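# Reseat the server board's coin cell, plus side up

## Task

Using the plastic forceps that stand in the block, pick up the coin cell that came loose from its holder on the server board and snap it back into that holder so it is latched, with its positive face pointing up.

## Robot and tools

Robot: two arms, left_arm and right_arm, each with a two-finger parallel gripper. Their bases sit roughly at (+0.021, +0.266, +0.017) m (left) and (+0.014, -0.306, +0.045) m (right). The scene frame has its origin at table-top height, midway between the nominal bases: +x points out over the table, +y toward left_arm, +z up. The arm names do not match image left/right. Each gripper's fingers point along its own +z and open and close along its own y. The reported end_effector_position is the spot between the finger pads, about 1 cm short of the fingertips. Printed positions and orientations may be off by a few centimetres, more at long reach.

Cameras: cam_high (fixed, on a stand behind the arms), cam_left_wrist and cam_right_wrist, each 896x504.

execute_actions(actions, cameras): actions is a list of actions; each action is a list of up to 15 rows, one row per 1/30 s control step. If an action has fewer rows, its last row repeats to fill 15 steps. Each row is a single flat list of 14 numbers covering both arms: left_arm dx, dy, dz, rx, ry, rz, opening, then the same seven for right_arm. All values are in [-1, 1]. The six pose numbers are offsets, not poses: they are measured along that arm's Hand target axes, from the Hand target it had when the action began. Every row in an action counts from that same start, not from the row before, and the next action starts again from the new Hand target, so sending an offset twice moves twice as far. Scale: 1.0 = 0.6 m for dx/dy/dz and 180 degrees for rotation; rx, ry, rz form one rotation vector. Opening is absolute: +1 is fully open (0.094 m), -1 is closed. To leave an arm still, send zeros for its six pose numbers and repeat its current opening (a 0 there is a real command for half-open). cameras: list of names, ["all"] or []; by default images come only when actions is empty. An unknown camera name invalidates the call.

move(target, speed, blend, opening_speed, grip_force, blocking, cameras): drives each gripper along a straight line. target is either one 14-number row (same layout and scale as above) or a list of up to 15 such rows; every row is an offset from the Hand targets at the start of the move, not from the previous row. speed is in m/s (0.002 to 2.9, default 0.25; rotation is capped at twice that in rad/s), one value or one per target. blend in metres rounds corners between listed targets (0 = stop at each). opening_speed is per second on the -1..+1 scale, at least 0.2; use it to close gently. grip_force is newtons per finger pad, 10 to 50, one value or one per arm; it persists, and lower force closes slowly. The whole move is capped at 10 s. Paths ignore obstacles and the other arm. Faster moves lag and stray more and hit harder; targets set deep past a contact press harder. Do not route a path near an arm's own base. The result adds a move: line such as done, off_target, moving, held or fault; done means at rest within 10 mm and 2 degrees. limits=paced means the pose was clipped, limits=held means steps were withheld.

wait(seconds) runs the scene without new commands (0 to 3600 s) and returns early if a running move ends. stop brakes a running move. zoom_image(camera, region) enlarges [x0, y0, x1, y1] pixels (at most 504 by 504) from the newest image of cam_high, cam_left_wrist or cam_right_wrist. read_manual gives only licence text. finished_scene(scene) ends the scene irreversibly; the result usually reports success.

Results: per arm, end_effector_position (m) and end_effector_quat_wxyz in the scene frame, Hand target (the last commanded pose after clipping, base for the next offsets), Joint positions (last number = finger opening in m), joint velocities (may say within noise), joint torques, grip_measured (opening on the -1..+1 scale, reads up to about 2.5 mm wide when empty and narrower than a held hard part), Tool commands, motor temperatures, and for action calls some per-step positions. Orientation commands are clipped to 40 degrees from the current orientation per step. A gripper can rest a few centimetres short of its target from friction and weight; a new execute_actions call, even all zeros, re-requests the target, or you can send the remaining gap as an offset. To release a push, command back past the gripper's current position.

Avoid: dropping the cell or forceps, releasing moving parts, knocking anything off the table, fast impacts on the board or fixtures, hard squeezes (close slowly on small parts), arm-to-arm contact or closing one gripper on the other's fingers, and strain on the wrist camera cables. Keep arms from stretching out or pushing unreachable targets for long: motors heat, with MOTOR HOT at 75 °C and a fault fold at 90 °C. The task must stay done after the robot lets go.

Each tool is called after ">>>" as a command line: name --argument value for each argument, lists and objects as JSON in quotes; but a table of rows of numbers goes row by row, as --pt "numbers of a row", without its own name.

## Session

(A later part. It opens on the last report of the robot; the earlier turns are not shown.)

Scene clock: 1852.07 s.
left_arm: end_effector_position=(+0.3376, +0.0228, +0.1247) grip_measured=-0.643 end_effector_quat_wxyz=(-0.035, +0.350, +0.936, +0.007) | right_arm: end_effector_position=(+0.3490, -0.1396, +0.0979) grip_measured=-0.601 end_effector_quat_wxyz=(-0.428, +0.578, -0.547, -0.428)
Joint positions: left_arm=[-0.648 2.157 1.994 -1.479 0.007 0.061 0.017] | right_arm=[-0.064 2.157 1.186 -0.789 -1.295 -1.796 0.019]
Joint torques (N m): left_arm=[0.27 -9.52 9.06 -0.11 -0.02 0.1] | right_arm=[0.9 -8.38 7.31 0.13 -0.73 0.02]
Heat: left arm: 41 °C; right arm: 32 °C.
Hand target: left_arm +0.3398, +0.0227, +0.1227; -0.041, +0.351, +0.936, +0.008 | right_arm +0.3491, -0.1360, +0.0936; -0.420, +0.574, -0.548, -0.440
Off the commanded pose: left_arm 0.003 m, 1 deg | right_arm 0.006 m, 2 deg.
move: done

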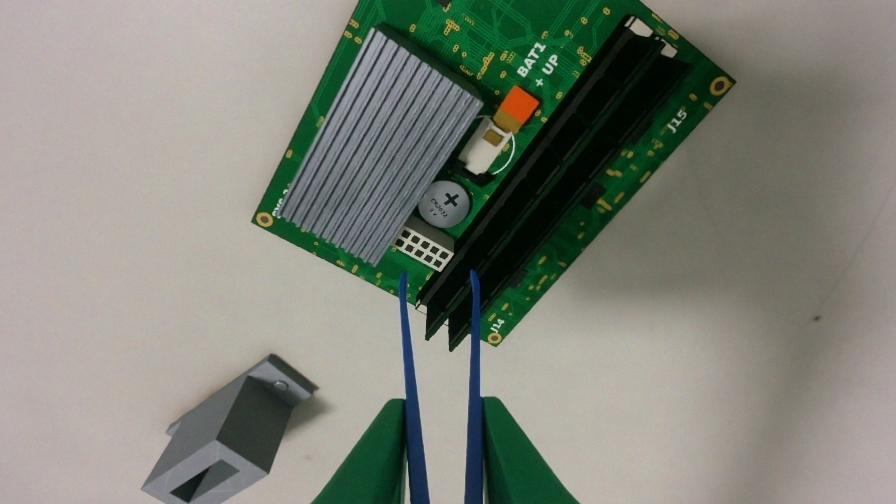

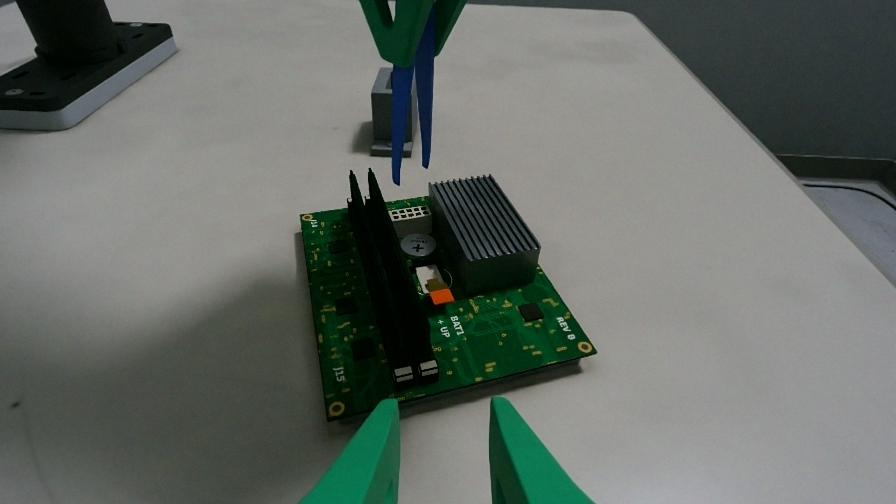

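>>> move --pt "0 0 0 0.0072 -0.0365 0.0009 -0.645 0 0 0 0 0 0 -0.6" --pt "-0.0023 0.0015 0.0477 0.0072 -0.0365 0.0009 -0.645 0 0 0 0 0 0 -0.6" --speed 0.07 --cameras '["cam_left_wrist", "cam_right_wrist"]'

>>> zoom_image --camera "cam_right_wrist" --region '[380, 180, 480, 280]'

>>> zoom_image --camera "cam_left_wrist" --region '[380, 180, 520, 320]'

Scene clock: 1886.57 s.
left_arm: end_effector_position=(+0.3374, +0.0230, +0.0840) grip_measured=-0.643 end_effector_quat_wxyz=(-0.009, +0.351, +0.936, -0.015) | right_arm: end_effector_position=(+0.3490, -0.1396, +0.0979) grip_measured=-0.601 end_effector_quat_wxyz=(-0.428, +0.578, -0.547, -0.428)
Joint positions: left_arm=[-0.635 2.092 1.734 -1.222 0.034 0.077 0.017] | right_arm=[-0.064 2.157 1.186 -0.789 -1.295 -1.796 0.019]
Joint torques (N m): left_arm=[0.47 -14.65 5.39 0.4 0.03 0.09] | right_arm=[0.91 -8.38 7.32 0.13 -0.72 0.03]
Heat: left arm: 41 °C; right arm: 32 °C.
Hand target: left_arm +0.3394, +0.0237, +0.0941; +0.009, +0.351, +0.936, -0.023 | right_arm +0.3491, -0.1360, +0.0936; -0.420, +0.574, -0.548, -0.440
Off the commanded pose: left_arm 0.010 m, 2 deg | right_arm 0.006 m, 2 deg.
move: done

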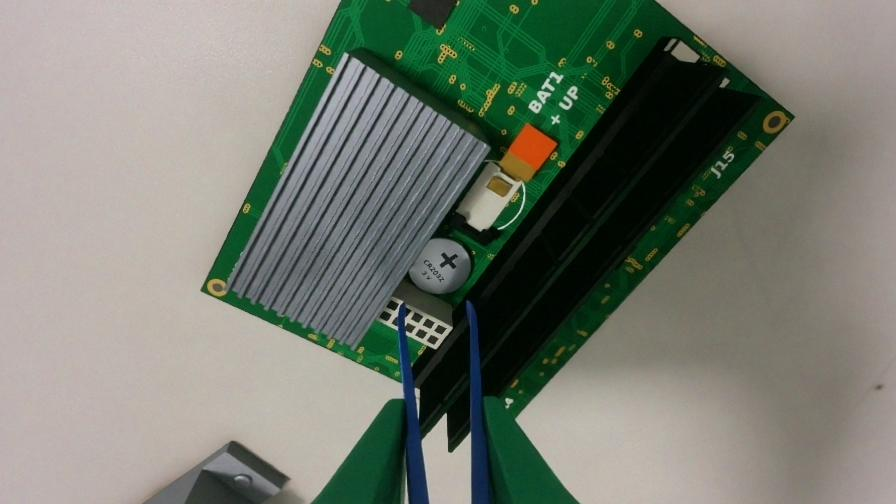

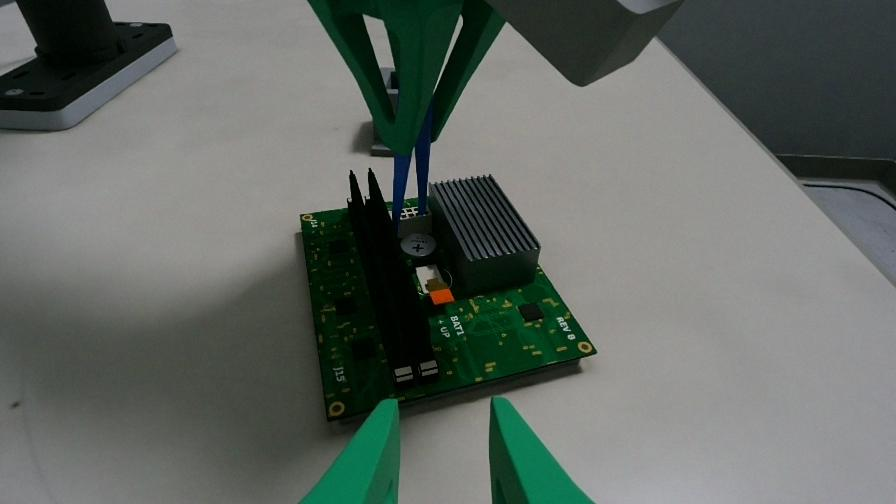

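Scaled by 5.040 from the camera's image (finer frame: 1280x720).

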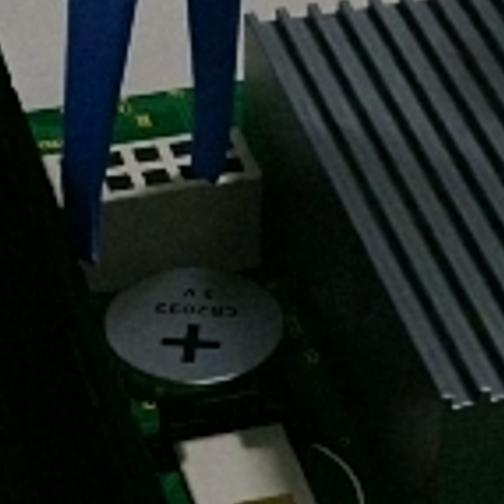

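Scaled by 3.600 from the camera's image (finer frame: 1280x720).

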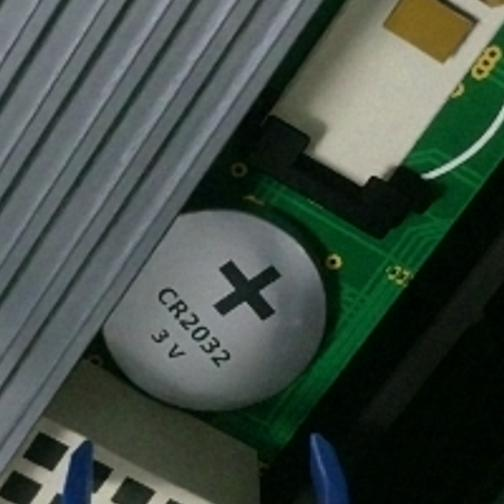

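>>> move --target '[-0.0031, -0.0034, -0.0932, 0, 0, 0, -0.655, 0, 0, 0, 0, 0, 0, -0.6]' --speed 0.1 --opening_speed 0.3 --cameras '["cam_left_wrist", "cam_right_wrist"]'

Scene clock: 1904.43 s.
left_arm: end_effector_position=(+0.3367, +0.0236, +0.1338) grip_measured=-0.653 end_effector_quat_wxyz=(-0.007, +0.351, +0.936, -0.016) | right_arm: end_effector_position=(+0.3490, -0.1396, +0.0979) grip_measured=-0.601 end_effector_quat_wxyz=(-0.428, +0.578, -0.547, -0.428)
Joint positions: left_arm=[-0.635 2.079 1.912 -1.409 0.034 0.077 0.016] | right_arm=[-0.064 2.157 1.186 -0.789 -1.295 -1.796 0.019]
Joint torques (N m): left_arm=[0.5 -13.16 9.21 0.01 0.02 0.09] | right_arm=[0.92 -8.38 7.31 0.13 -0.72 0.02]
Heat: left arm: 46 °C; right arm: 32 °C.
Hand target: left_arm +0.3394, +0.0238, +0.1499; +0.008, +0.351, +0.936, -0.023 | right_arm +0.3491, -0.1360, +0.0936; -0.420, +0.574, -0.548, -0.440
Off the commanded pose: left_arm 0.017 m, 2 deg | right_arm 0.006 m, 2 deg.
move: off_target (left_arm)

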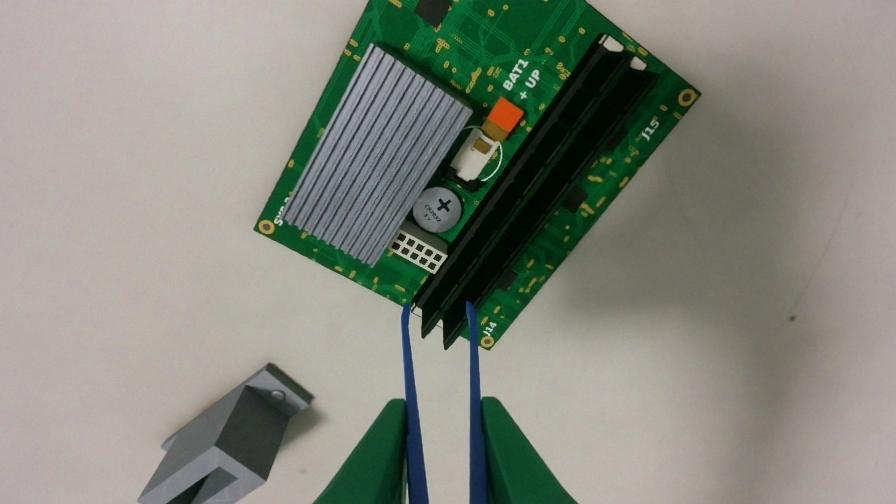

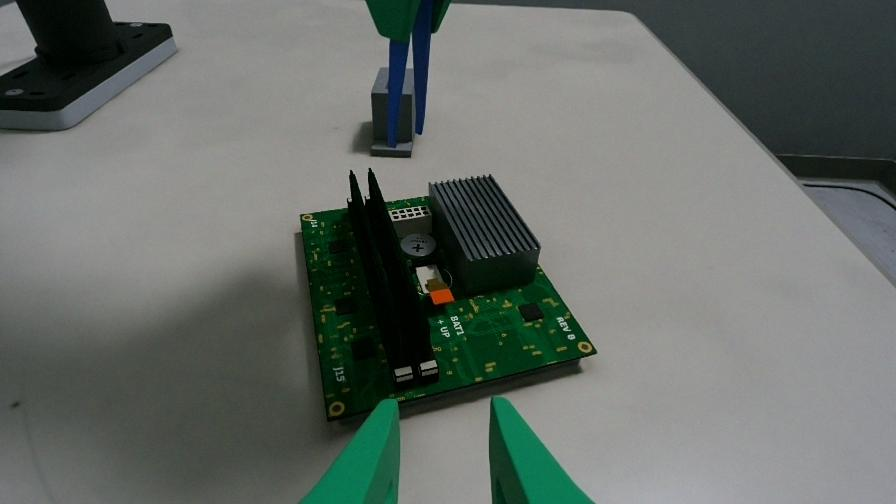

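>>> move --pt "0 0 -0.03 0 0 0 -0.655 0 0 0 0 0 0 -0.6" --pt "0.2077 0.1690 -0.0213 -0.0230 -0.0593 -0.2128 -0.655 0 0 0 0 0 0 -0.6" --speed 0.2 --blend '[0.01, 0]' --cameras '["cam_left_wrist", "cam_right_wrist"]'

>>> zoom_image --camera "cam_left_wrist" --region '[350, 180, 550, 380]'

>>> zoom_image --camera "cam_right_wrist" --region '[320, 0, 480, 180]'

Scene clock: 1936.00 s.
left_arm: end_effector_position=(+0.3124, +0.1793, +0.1515) grip_measured=-0.653 end_effector_quat_wxyz=(+0.084, +0.028, +0.996, -0.024) | right_arm: end_effector_position=(+0.3490, -0.1396, +0.0979) grip_measured=-0.601 end_effector_quat_wxyz=(-0.428, +0.578, -0.547, -0.428)
Joint positions: left_arm=[-0.285 1.528 1.285 -1.153 0.002 -0.236 0.016] | right_arm=[-0.064 2.157 1.186 -0.789 -1.295 -1.796 0.019]
Joint torques (N m): left_arm=[0.39 -8.49 5.82 0.74 -0.13 -0.06] | right_arm=[0.91 -8.38 7.32 0.13 -0.73 0.02]
Heat: left arm: 43 °C; right arm: 32 °C.
Hand target: left_arm +0.3124, +0.1825, +0.1551; +0.099, +0.021, +0.995, -0.023 | right_arm +0.3491, -0.1360, +0.0936; -0.420, +0.574, -0.548, -0.440
Off the commanded pose: left_arm 0.005 m, 2 deg | right_arm 0.006 m, 2 deg.
move: done; blend cut to 0.0091 m at target 1

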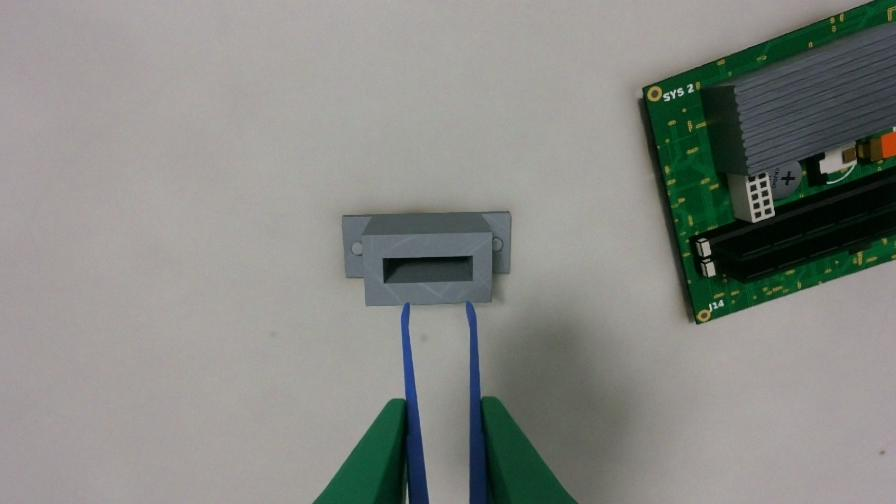

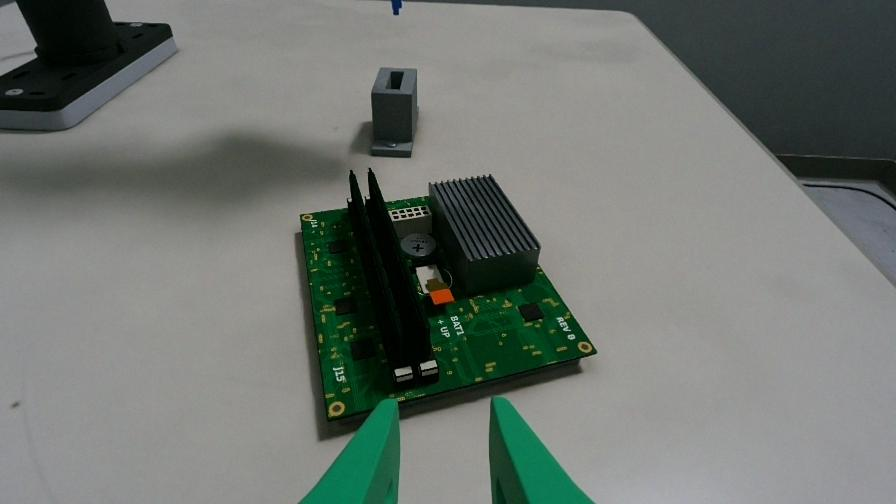

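Scaled by 2.520 from the camera's image (finer frame: 1280x720).

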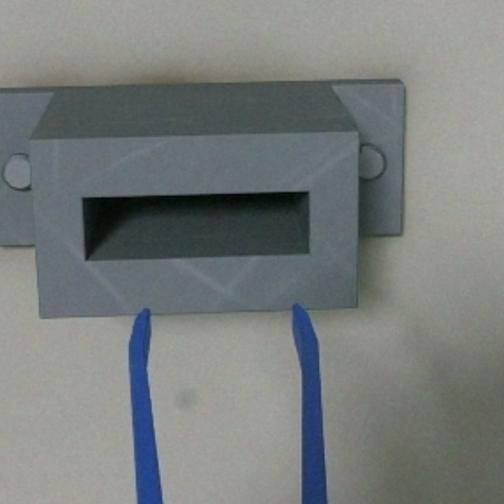

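Scaled by 2.800 from the camera's image (finer frame: 1280x720).

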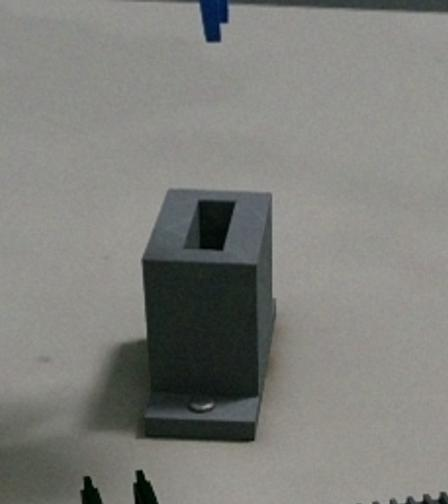

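>>> move --target '[0.0018, 0.0067, 0.0333, 0, 0, 0, -0.655, 0, 0, 0, 0, 0, 0, -0.6]' --speed 0.1 --cameras '["cam_left_wrist"]'

>>> zoom_image --camera "cam_left_wrist" --region '[350, 200, 550, 400]'

Scene clock: 1956.10 s.
left_arm: end_effector_position=(+0.3153, +0.1831, +0.1346) grip_measured=-0.653 end_effector_quat_wxyz=(+0.090, +0.021, +0.995, -0.024) | right_arm: end_effector_position=(+0.3490, -0.1396, +0.0979) grip_measured=-0.601 end_effector_quat_wxyz=(-0.428, +0.578, -0.547, -0.428)
Joint positions: left_arm=[-0.271 1.527 1.215 -1.073 0.002 -0.234 0.016] | right_arm=[-0.064 2.157 1.186 -0.789 -1.295 -1.796 0.019]
Joint torques (N m): left_arm=[0.34 -7.43 5.85 0.77 -0.1 0.08] | right_arm=[0.91 -8.38 7.3 0.13 -0.73 0.03]
Heat: left arm: 42 °C; right arm: 32 °C.
Hand target: left_arm +0.3154, +0.1856, +0.1351; +0.099, +0.021, +0.995, -0.023 | right_arm +0.3491, -0.1360, +0.0936; -0.420, +0.574, -0.548, -0.440
Off the commanded pose: left_arm 0.003 m, 1 deg | right_arm 0.006 m, 2 deg.
move: done

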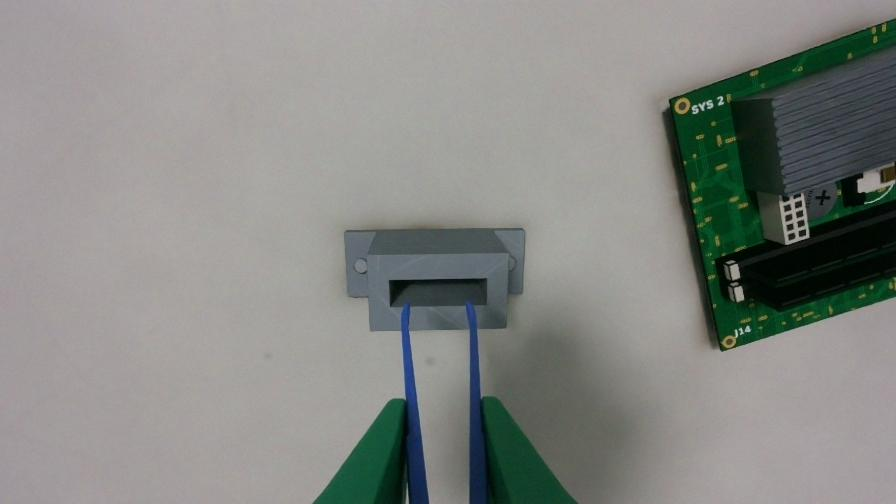

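Scaled by 2.520 from the camera's image (finer frame: 1280x720).

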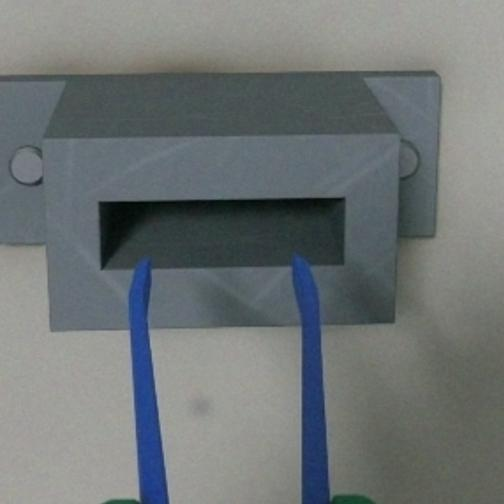

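>>> execute_actions --actions '[]' --cameras '["all"]'

Scene clock: 1987.00 s.
left_arm: end_effector_position=(+0.3154, +0.1831, +0.1347) grip_measured=-0.653 end_effector_quat_wxyz=(+0.090, +0.021, +0.995, -0.024) | right_arm: end_effector_position=(+0.3490, -0.1396, +0.0979) grip_measured=-0.601 end_effector_quat_wxyz=(-0.428, +0.578, -0.547, -0.428)
Joint positions: left_arm=[-0.271 1.527 1.215 -1.073 0.002 -0.234 0.016] | right_arm=[-0.064 2.157 1.186 -0.789 -1.295 -1.796 0.019]
Joint velocities: within noise
Joint torques (N m): left_arm=[0.35 -7.45 5.85 0.79 -0.11 0.07] | right_arm=[0.91 -8.36 7.32 0.13 -0.73 0.02]
Motor temperatures (°C): left_arm=[21 41 33 22 22 22 24] | right_arm=[24 32 26 22 25 22 23]
Heat: left arm: 41 °C; right arm: 32 °C.
Hand target: left_arm +0.3154, +0.1856, +0.1351; +0.098, +0.021, +0.995, -0.023 | right_arm +0.3491, -0.1360, +0.0936; -0.420, +0.574, -0.548, -0.440
Tool commands: left_gripper/opening=-0.655 right_gripper/opening=-0.6
Off the commanded pose: left_arm 0.003 m, 1 deg | right_arm 0.006 m, 2 deg.

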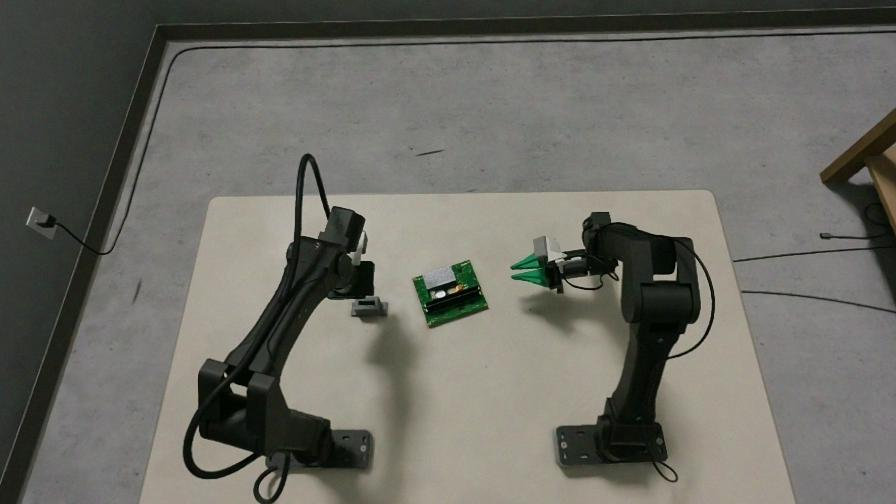

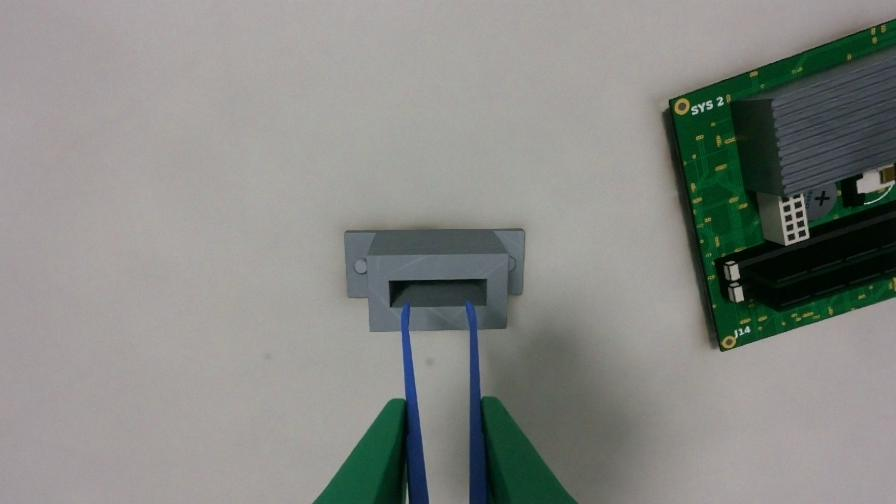

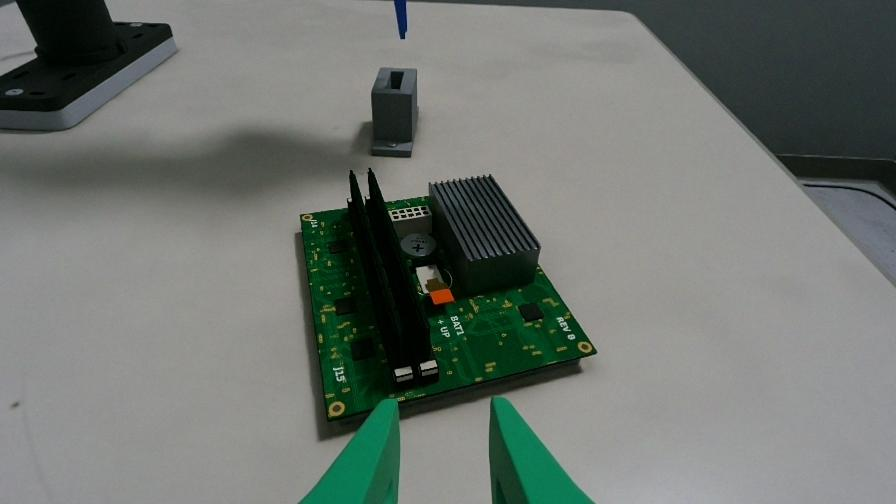

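>>> move --target '[0.0053,0.0007,0.0177,0,0,0,-0.655,0,0,0,0,0,0,-0.6]' --speed 0.05 --cameras '["cam_left_wrist"]'

Scene clock: 2013.67 s.
left_arm: end_effector_position=(+0.3143, +0.1834, +0.1236) grip_measured=-0.653 end_effector_quat_wxyz=(+0.090, +0.021, +0.995, -0.024) | right_arm: end_effector_position=(+0.3490, -0.1396, +0.0979) grip_measured=-0.601 end_effector_quat_wxyz=(-0.428, +0.578, -0.547, -0.428)
Joint positions: left_arm=[-0.271 1.527 1.172 -1.029 0.002 -0.234 0.016] | right_arm=[-0.064 2.157 1.186 -0.789 -1.295 -1.796 0.019]
Joint torques (N m): left_arm=[0.24 -7.43 5.85 0.77 -0.1 0.06] | right_arm=[0.9 -8.38 7.32 0.13 -0.72 0.02]
Heat: left arm: 41 °C; right arm: 32 °C.
Hand target: left_arm +0.3144, +0.1856, +0.1241; +0.099, +0.021, +0.995, -0.023 | right_arm +0.3491, -0.1360, +0.0936; -0.420, +0.574, -0.548, -0.440
Off the commanded pose: left_arm 0.002 m, 1 deg | right_arm 0.006 m, 2 deg.
move: done

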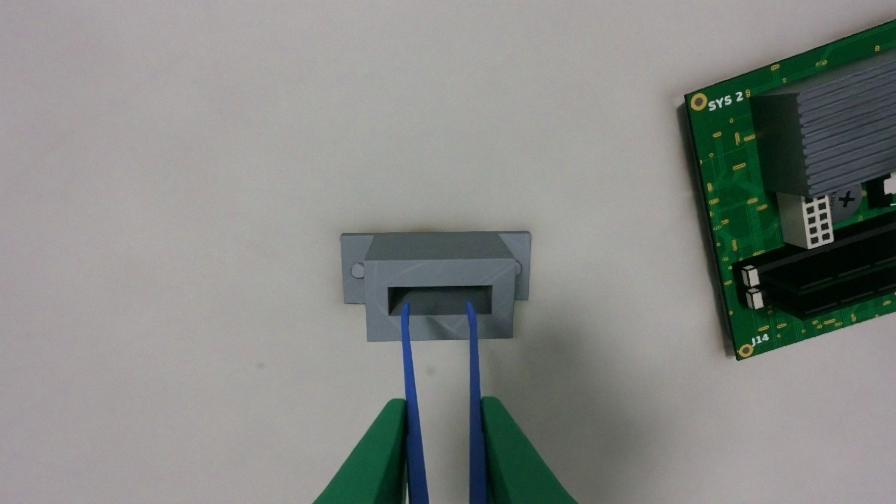

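>>> move --target '[0.0138,0.0029,0.0685,0,0,0,-0.655,0,0,0,0,0,0,-0.6]' --speed 0.08 --cameras '["cam_left_wrist"]'

Scene clock: 2023.70 s.
left_arm: end_effector_position=(+0.3151, +0.1831, +0.0905) grip_measured=-0.653 end_effector_quat_wxyz=(+0.104, +0.021, +0.994, -0.028) | right_arm: end_effector_position=(+0.3490, -0.1396, +0.0979) grip_measured=-0.601 end_effector_quat_wxyz=(-0.428, +0.578, -0.547, -0.428)
Joint positions: left_arm=[-0.271 1.527 1.032 -0.86 0.002 -0.234 0.016] | right_arm=[-0.064 2.157 1.186 -0.789 -1.295 -1.796 0.019]
Joint torques (N m): left_arm=[0.24 -4.56 5.76 0.86 -0.11 0.06] | right_arm=[0.91 -8.38 7.31 0.13 -0.73 0.02]
Heat: left arm: 41 °C; right arm: 32 °C.
Hand target: left_arm +0.3143, +0.1856, +0.0821; +0.098, +0.021, +0.995, -0.023 | right_arm +0.3491, -0.1360, +0.0936; -0.420, +0.574, -0.548, -0.440
Off the commanded pose: left_arm 0.009 m, 1 deg | right_arm 0.006 m, 2 deg.
move: done

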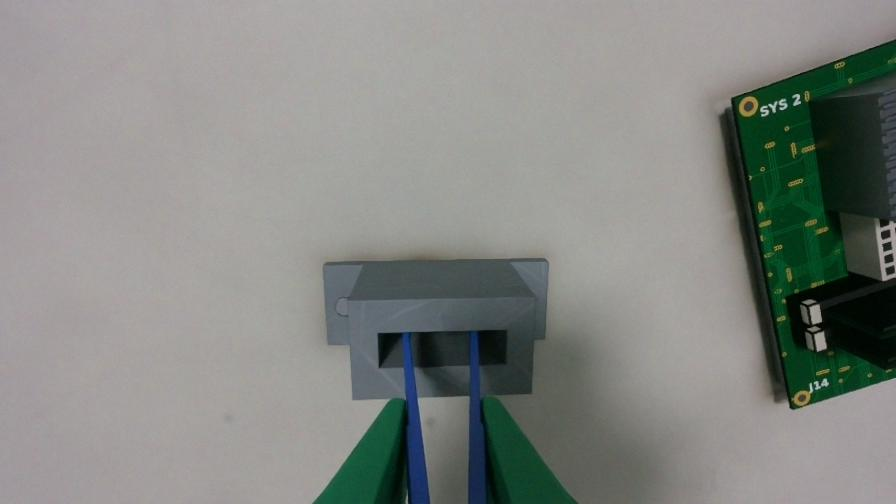

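>>> execute_actions --actions '[[[0,0,0,0,0,0,-0.655,0,0,0,0,0,0,-0.6]]]' --cameras '["cam_left_wrist","cam_right_wrist"]'

>>> zoom_image --camera "cam_right_wrist" --region '[320, 0, 480, 180]'

Scene clock: 2044.37 s.
left_arm: end_effector_position=(+0.3153, +0.1831, +0.0906) grip_measured=-0.653 end_effector_quat_wxyz=(+0.104, +0.021, +0.994, -0.028) | right_arm: end_effector_position=(+0.3490, -0.1396, +0.0979) grip_measured=-0.601 end_effector_quat_wxyz=(-0.428, +0.578, -0.547, -0.428)
Joint positions: left_arm=[-0.271 1.527 1.032 -0.859 0.002 -0.234 0.016] | right_arm=[-0.064 2.157 1.186 -0.789 -1.295 -1.796 0.019]
Joint torques (N m): left_arm=[0.23 -4.55 5.78 0.87 -0.1 0.05] | right_arm=[0.9 -8.36 7.32 0.13 -0.73 0.02]
Heat: left arm: 39 °C; right arm: 32 °C.
Hand target: left_arm +0.3144, +0.1855, +0.0821; +0.099, +0.021, +0.995, -0.023 | right_arm +0.3491, -0.1360, +0.0936; -0.420, +0.574, -0.548, -0.440
Off the commanded pose: left_arm 0.009 m, 1 deg | right_arm 0.006 m, 2 deg.
Step readings (end_effector_position of left_arm | right_arm):
0: (+0.3152, +0.1831, +0.0905) | (+0.3490, -0.1396, +0.0979)
1: (+0.3152, +0.1831, +0.0905) | (+0.3490, -0.1396, +0.0979)
2: (+0.3152, +0.1831, +0.0905) | (+0.3490, -0.1396, +0.0979)
4: (+0.3152, +0.1831, +0.0905) | (+0.3490, -0.1396, +0.0979)
8: (+0.3152, +0.1831, +0.0905) | (+0.3490, -0.1396, +0.0979)
15: (+0.3152, +0.1831, +0.0905) | (+0.3490, -0.1396, +0.0979)

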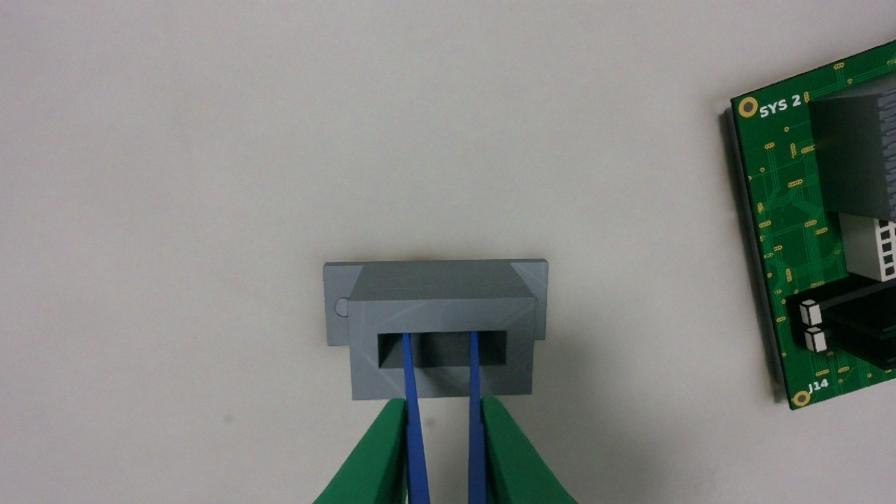

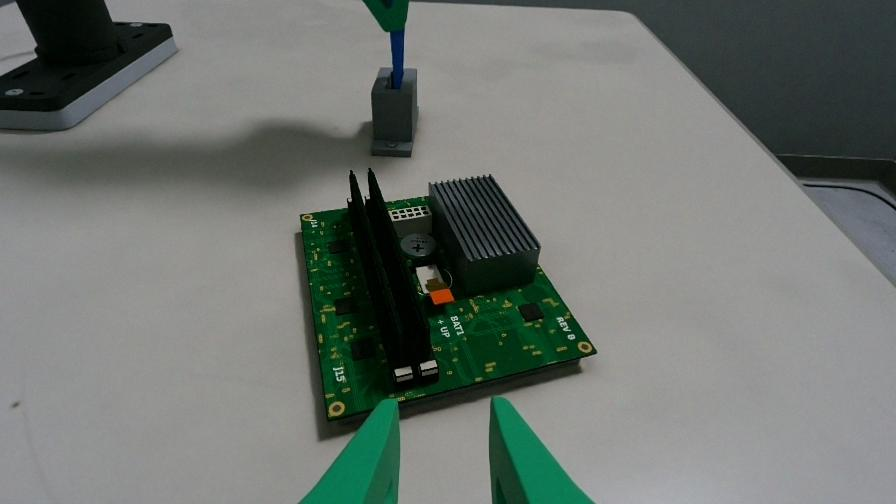

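Scaled by 2.800 from the camera's image (finer frame: 1280x720).

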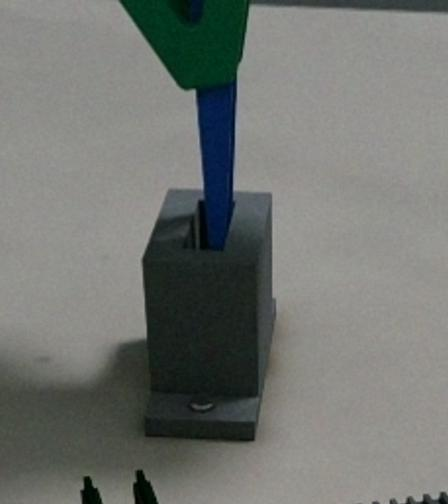

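>>> move --pt "0.0042 0.0 -0.009 0 0 0 -0.655 0 0 0 0 0 0 -0.6" --pt "0.0045 0.0002 0.0 0 0 0 -0.655 0 0 0 0 0 0 -0.6" --speed 0.04 --cameras '["cam_left_wrist","cam_right_wrist"]'

>>> zoom_image --camera "cam_right_wrist" --region '[320, 0, 480, 180]'

Scene clock: 2075.23 s.
left_arm: end_effector_position=(+0.3124, +0.1839, +0.0874) grip_measured=-0.653 end_effector_quat_wxyz=(+0.100, +0.021, +0.994, -0.027) | right_arm: end_effector_position=(+0.3490, -0.1396, +0.0979) grip_measured=-0.601 end_effector_quat_wxyz=(-0.428, +0.578, -0.547, -0.428)
Joint positions: left_arm=[-0.271 1.527 1.021 -0.858 0.002 -0.234 0.016] | right_arm=[-0.064 2.157 1.186 -0.789 -1.295 -1.796 0.019]
Joint torques (N m): left_arm=[0.08 -5.29 5.72 0.84 -0.11 0.04] | right_arm=[0.9 -8.38 7.32 0.13 -0.73 0.03]
Heat: left arm: 38 °C; right arm: 32 °C.
Hand target: left_arm +0.3117, +0.1858, +0.0816; +0.099, +0.021, +0.995, -0.023 | right_arm +0.3491, -0.1360, +0.0936; -0.420, +0.574, -0.548, -0.440
Off the commanded pose: left_arm 0.006 m, 0 deg | right_arm 0.006 m, 2 deg.
move: done

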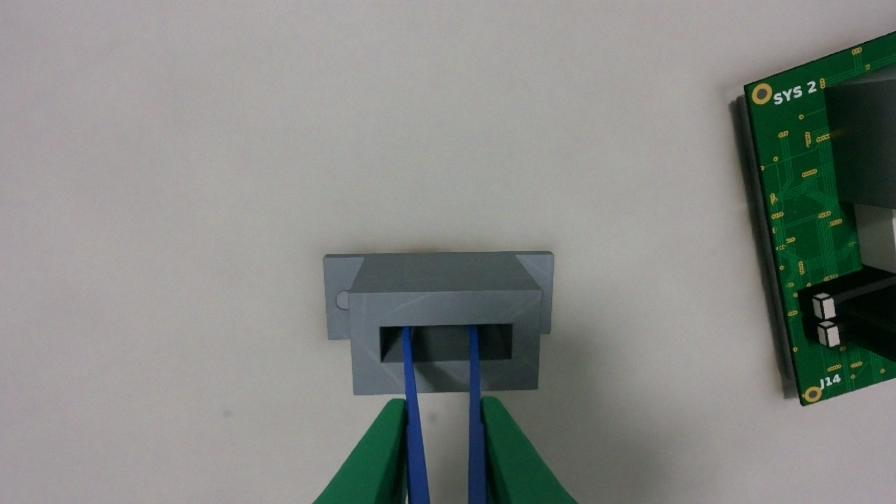

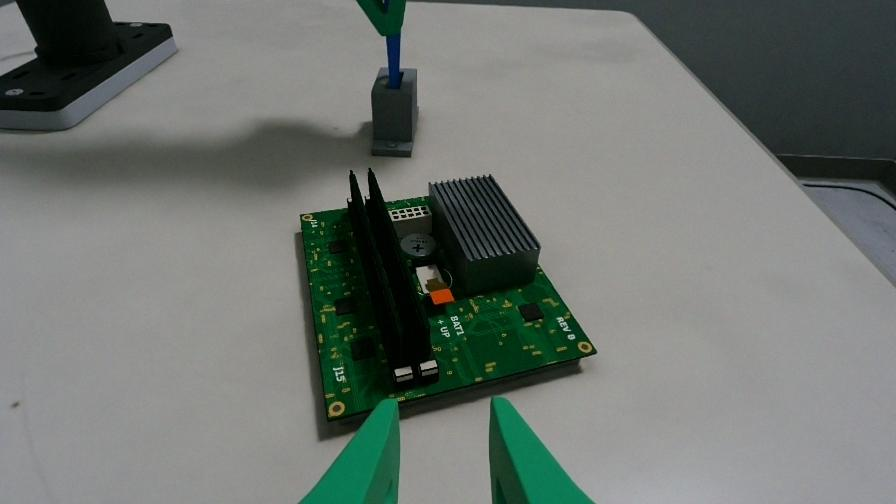

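Scaled by 2.800 from the camera's image (finer frame: 1280x720).

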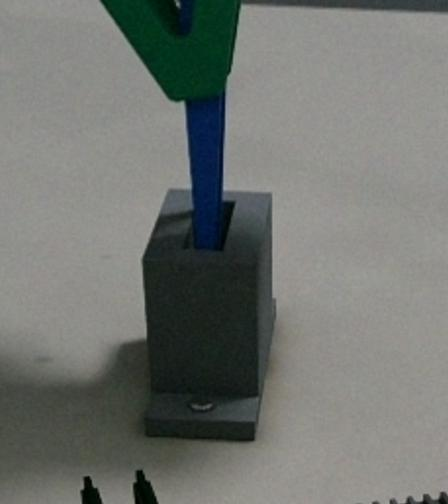

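>>> move --target '[0.0026,0.0005,0.0131,0,0,0,-0.655,0,0,0,0,0,0,-0.6]' --speed 0.05 --cameras '["cam_left_wrist","cam_right_wrist"]'

>>> zoom_image --camera "cam_right_wrist" --region '[320, 0, 480, 180]'

Scene clock: 2081.70 s.
left_arm: end_effector_position=(+0.3131, +0.1837, +0.0822) grip_measured=-0.653 end_effector_quat_wxyz=(+0.104, +0.021, +0.994, -0.028) | right_arm: end_effector_position=(+0.3490, -0.1396, +0.0979) grip_measured=-0.601 end_effector_quat_wxyz=(-0.428, +0.578, -0.547, -0.428)
Joint positions: left_arm=[-0.271 1.527 0.997 -0.824 0.002 -0.234 0.016] | right_arm=[-0.064 2.157 1.186 -0.789 -1.295 -1.796 0.019]
Joint torques (N m): left_arm=[0.09 -4.44 5.7 0.86 -0.1 0.04] | right_arm=[0.91 -8.39 7.31 0.13 -0.73 0.02]
Heat: left arm: 38 °C; right arm: 32 °C.
Hand target: left_arm +0.3118, +0.1857, +0.0736; +0.099, +0.021, +0.995, -0.023 | right_arm +0.3491, -0.1360, +0.0936; -0.420, +0.574, -0.548, -0.440
Off the commanded pose: left_arm 0.009 m, 1 deg | right_arm 0.006 m, 2 deg.
move: done

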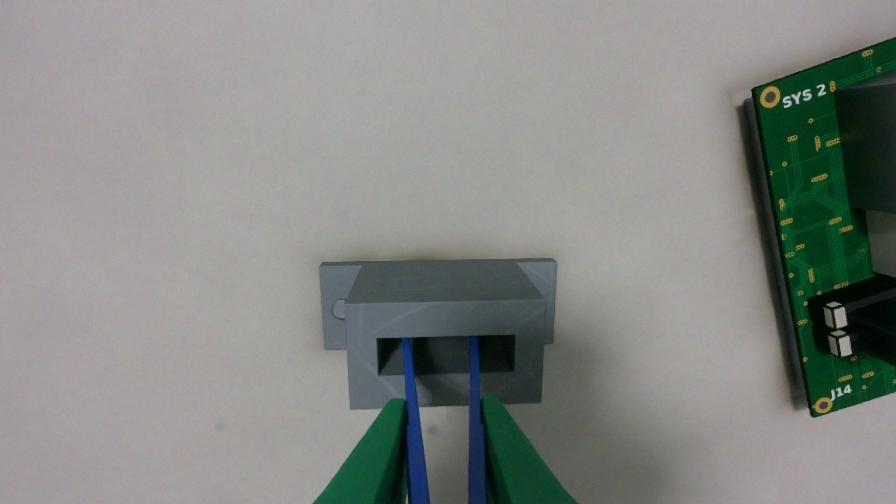

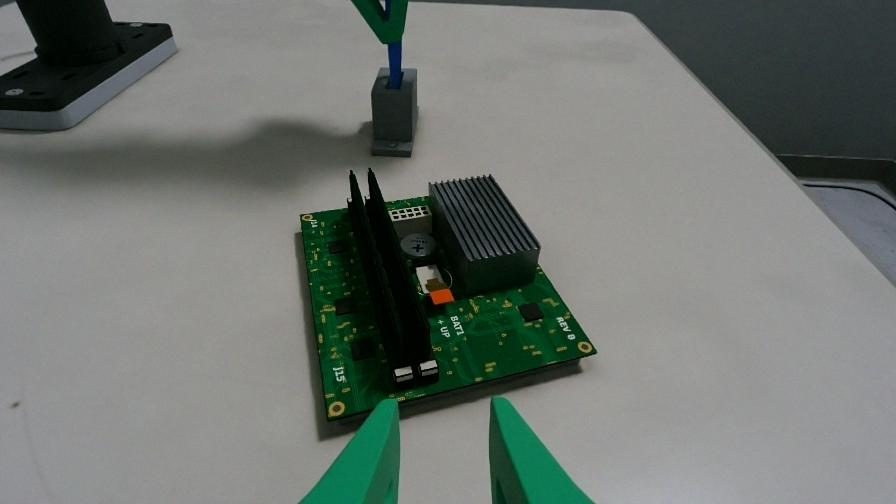

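Scaled by 2.800 from the camera's image (finer frame: 1280x720).

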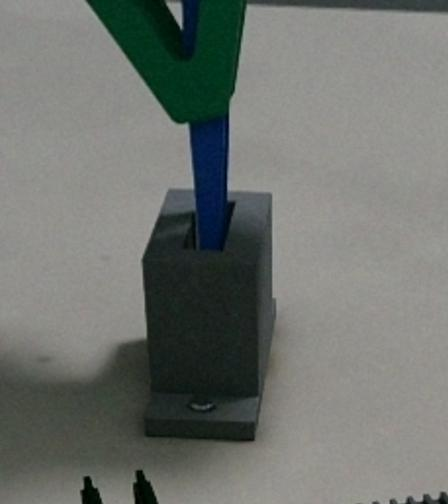

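>>> move --target '[0.0,0.0,-0.006,0,0,0,-0.45,0,0,0,0,0,0,-0.6]' --speed 0.05 --opening_speed 0.4 --cameras '["cam_left_wrist","cam_right_wrist"]'

>>> zoom_image --camera "cam_right_wrist" --region '[320, 0, 480, 180]'

Scene clock: 2088.90 s.
left_arm: end_effector_position=(+0.3132, +0.1837, +0.0822) grip_measured=-0.453 end_effector_quat_wxyz=(+0.105, +0.021, +0.994, -0.028) | right_arm: end_effector_position=(+0.3490, -0.1396, +0.0979) grip_measured=-0.601 end_effector_quat_wxyz=(-0.428, +0.578, -0.547, -0.428)
Joint positions: left_arm=[-0.271 1.527 0.997 -0.824 0.002 -0.234 0.026] | right_arm=[-0.064 2.157 1.186 -0.789 -1.295 -1.796 0.019]
Joint torques (N m): left_arm=[0.06 -5.01 6.34 0.71 -0.11 0.04] | right_arm=[0.9 -8.39 7.32 0.13 -0.73 0.02]
Heat: left arm: 38 °C; right arm: 32 °C.
Hand target: left_arm +0.3111, +0.1859, +0.0772; +0.099, +0.021, +0.995, -0.023 | right_arm +0.3491, -0.1360, +0.0936; -0.420, +0.574, -0.548, -0.440
Off the commanded pose: left_arm 0.006 m, 1 deg | right_arm 0.006 m, 2 deg.
move: done

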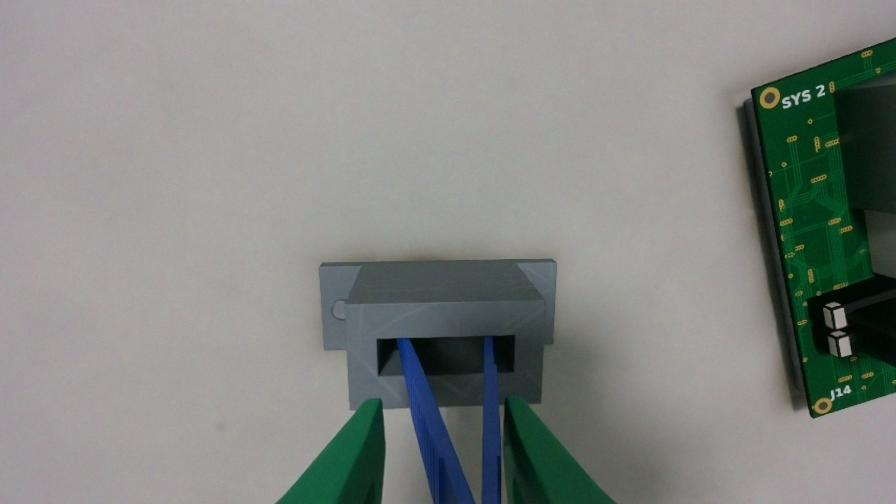

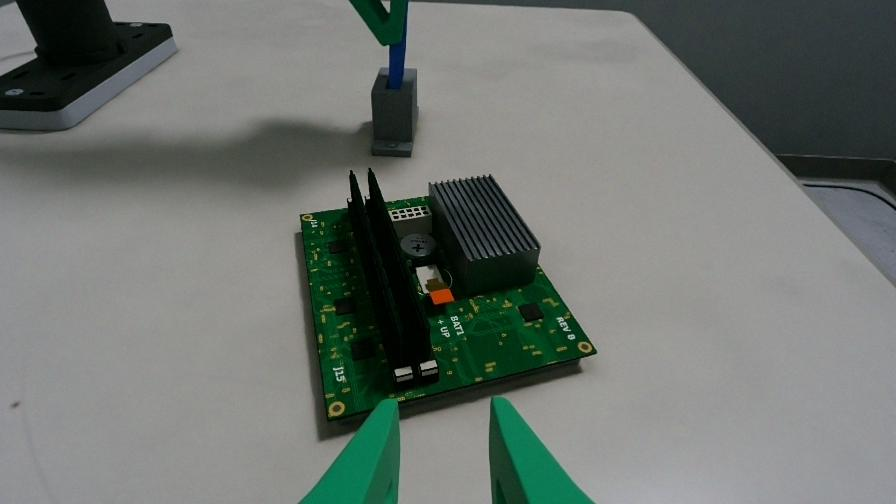

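Scaled by 2.800 from the camera's image (finer frame: 1280x720).

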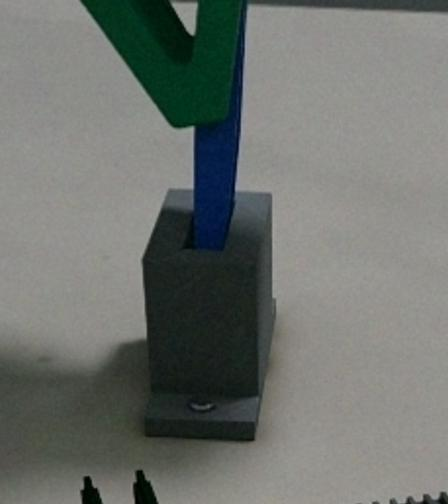

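>>> move --target '[0.0,0.0,0.0,-0.014,0.0631,0,-0.45,0,0,0,0,0,0,-0.6]' --speed 0.05 --cameras '["cam_left_wrist","cam_right_wrist"]'

Scene clock: 2109.70 s.
left_arm: end_effector_position=(+0.3076, +0.1853, +0.0774) grip_measured=-0.452 end_effector_quat_wxyz=(+0.006, +0.021, +1.000, -0.003) | right_arm: end_effector_position=(+0.3490, -0.1396, +0.0979) grip_measured=-0.601 end_effector_quat_wxyz=(-0.428, +0.578, -0.547, -0.428)
Joint positions: left_arm=[-0.271 1.694 1.176 -1.04 0.002 -0.234 0.026] | right_arm=[-0.064 2.157 1.186 -0.789 -1.295 -1.796 0.019]
Joint torques (N m): left_arm=[0.21 -5.04 9.03 0.1 -0.08 0.06] | right_arm=[0.88 -8.38 7.32 0.13 -0.73 0.03]
Heat: left arm: 37 °C; right arm: 32 °C.
Hand target: left_arm +0.3110, +0.1859, +0.0770; +0.000, +0.021, +1.000, +0.001 | right_arm +0.3491, -0.1360, +0.0936; -0.420, +0.574, -0.548, -0.440
Off the commanded pose: left_arm 0.004 m, 1 deg | right_arm 0.006 m, 2 deg.
move: done

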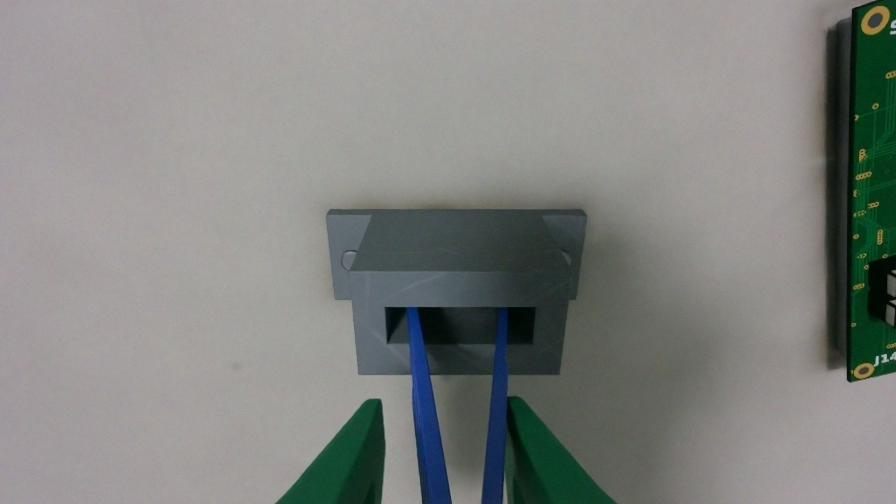

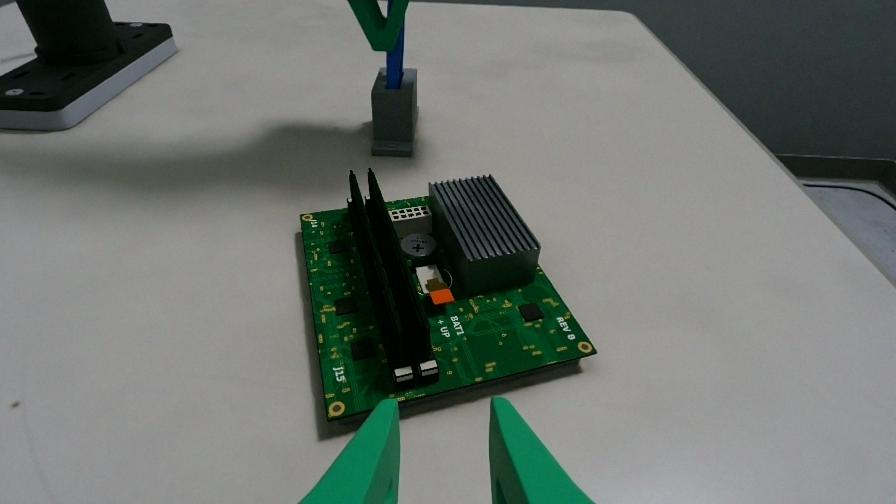

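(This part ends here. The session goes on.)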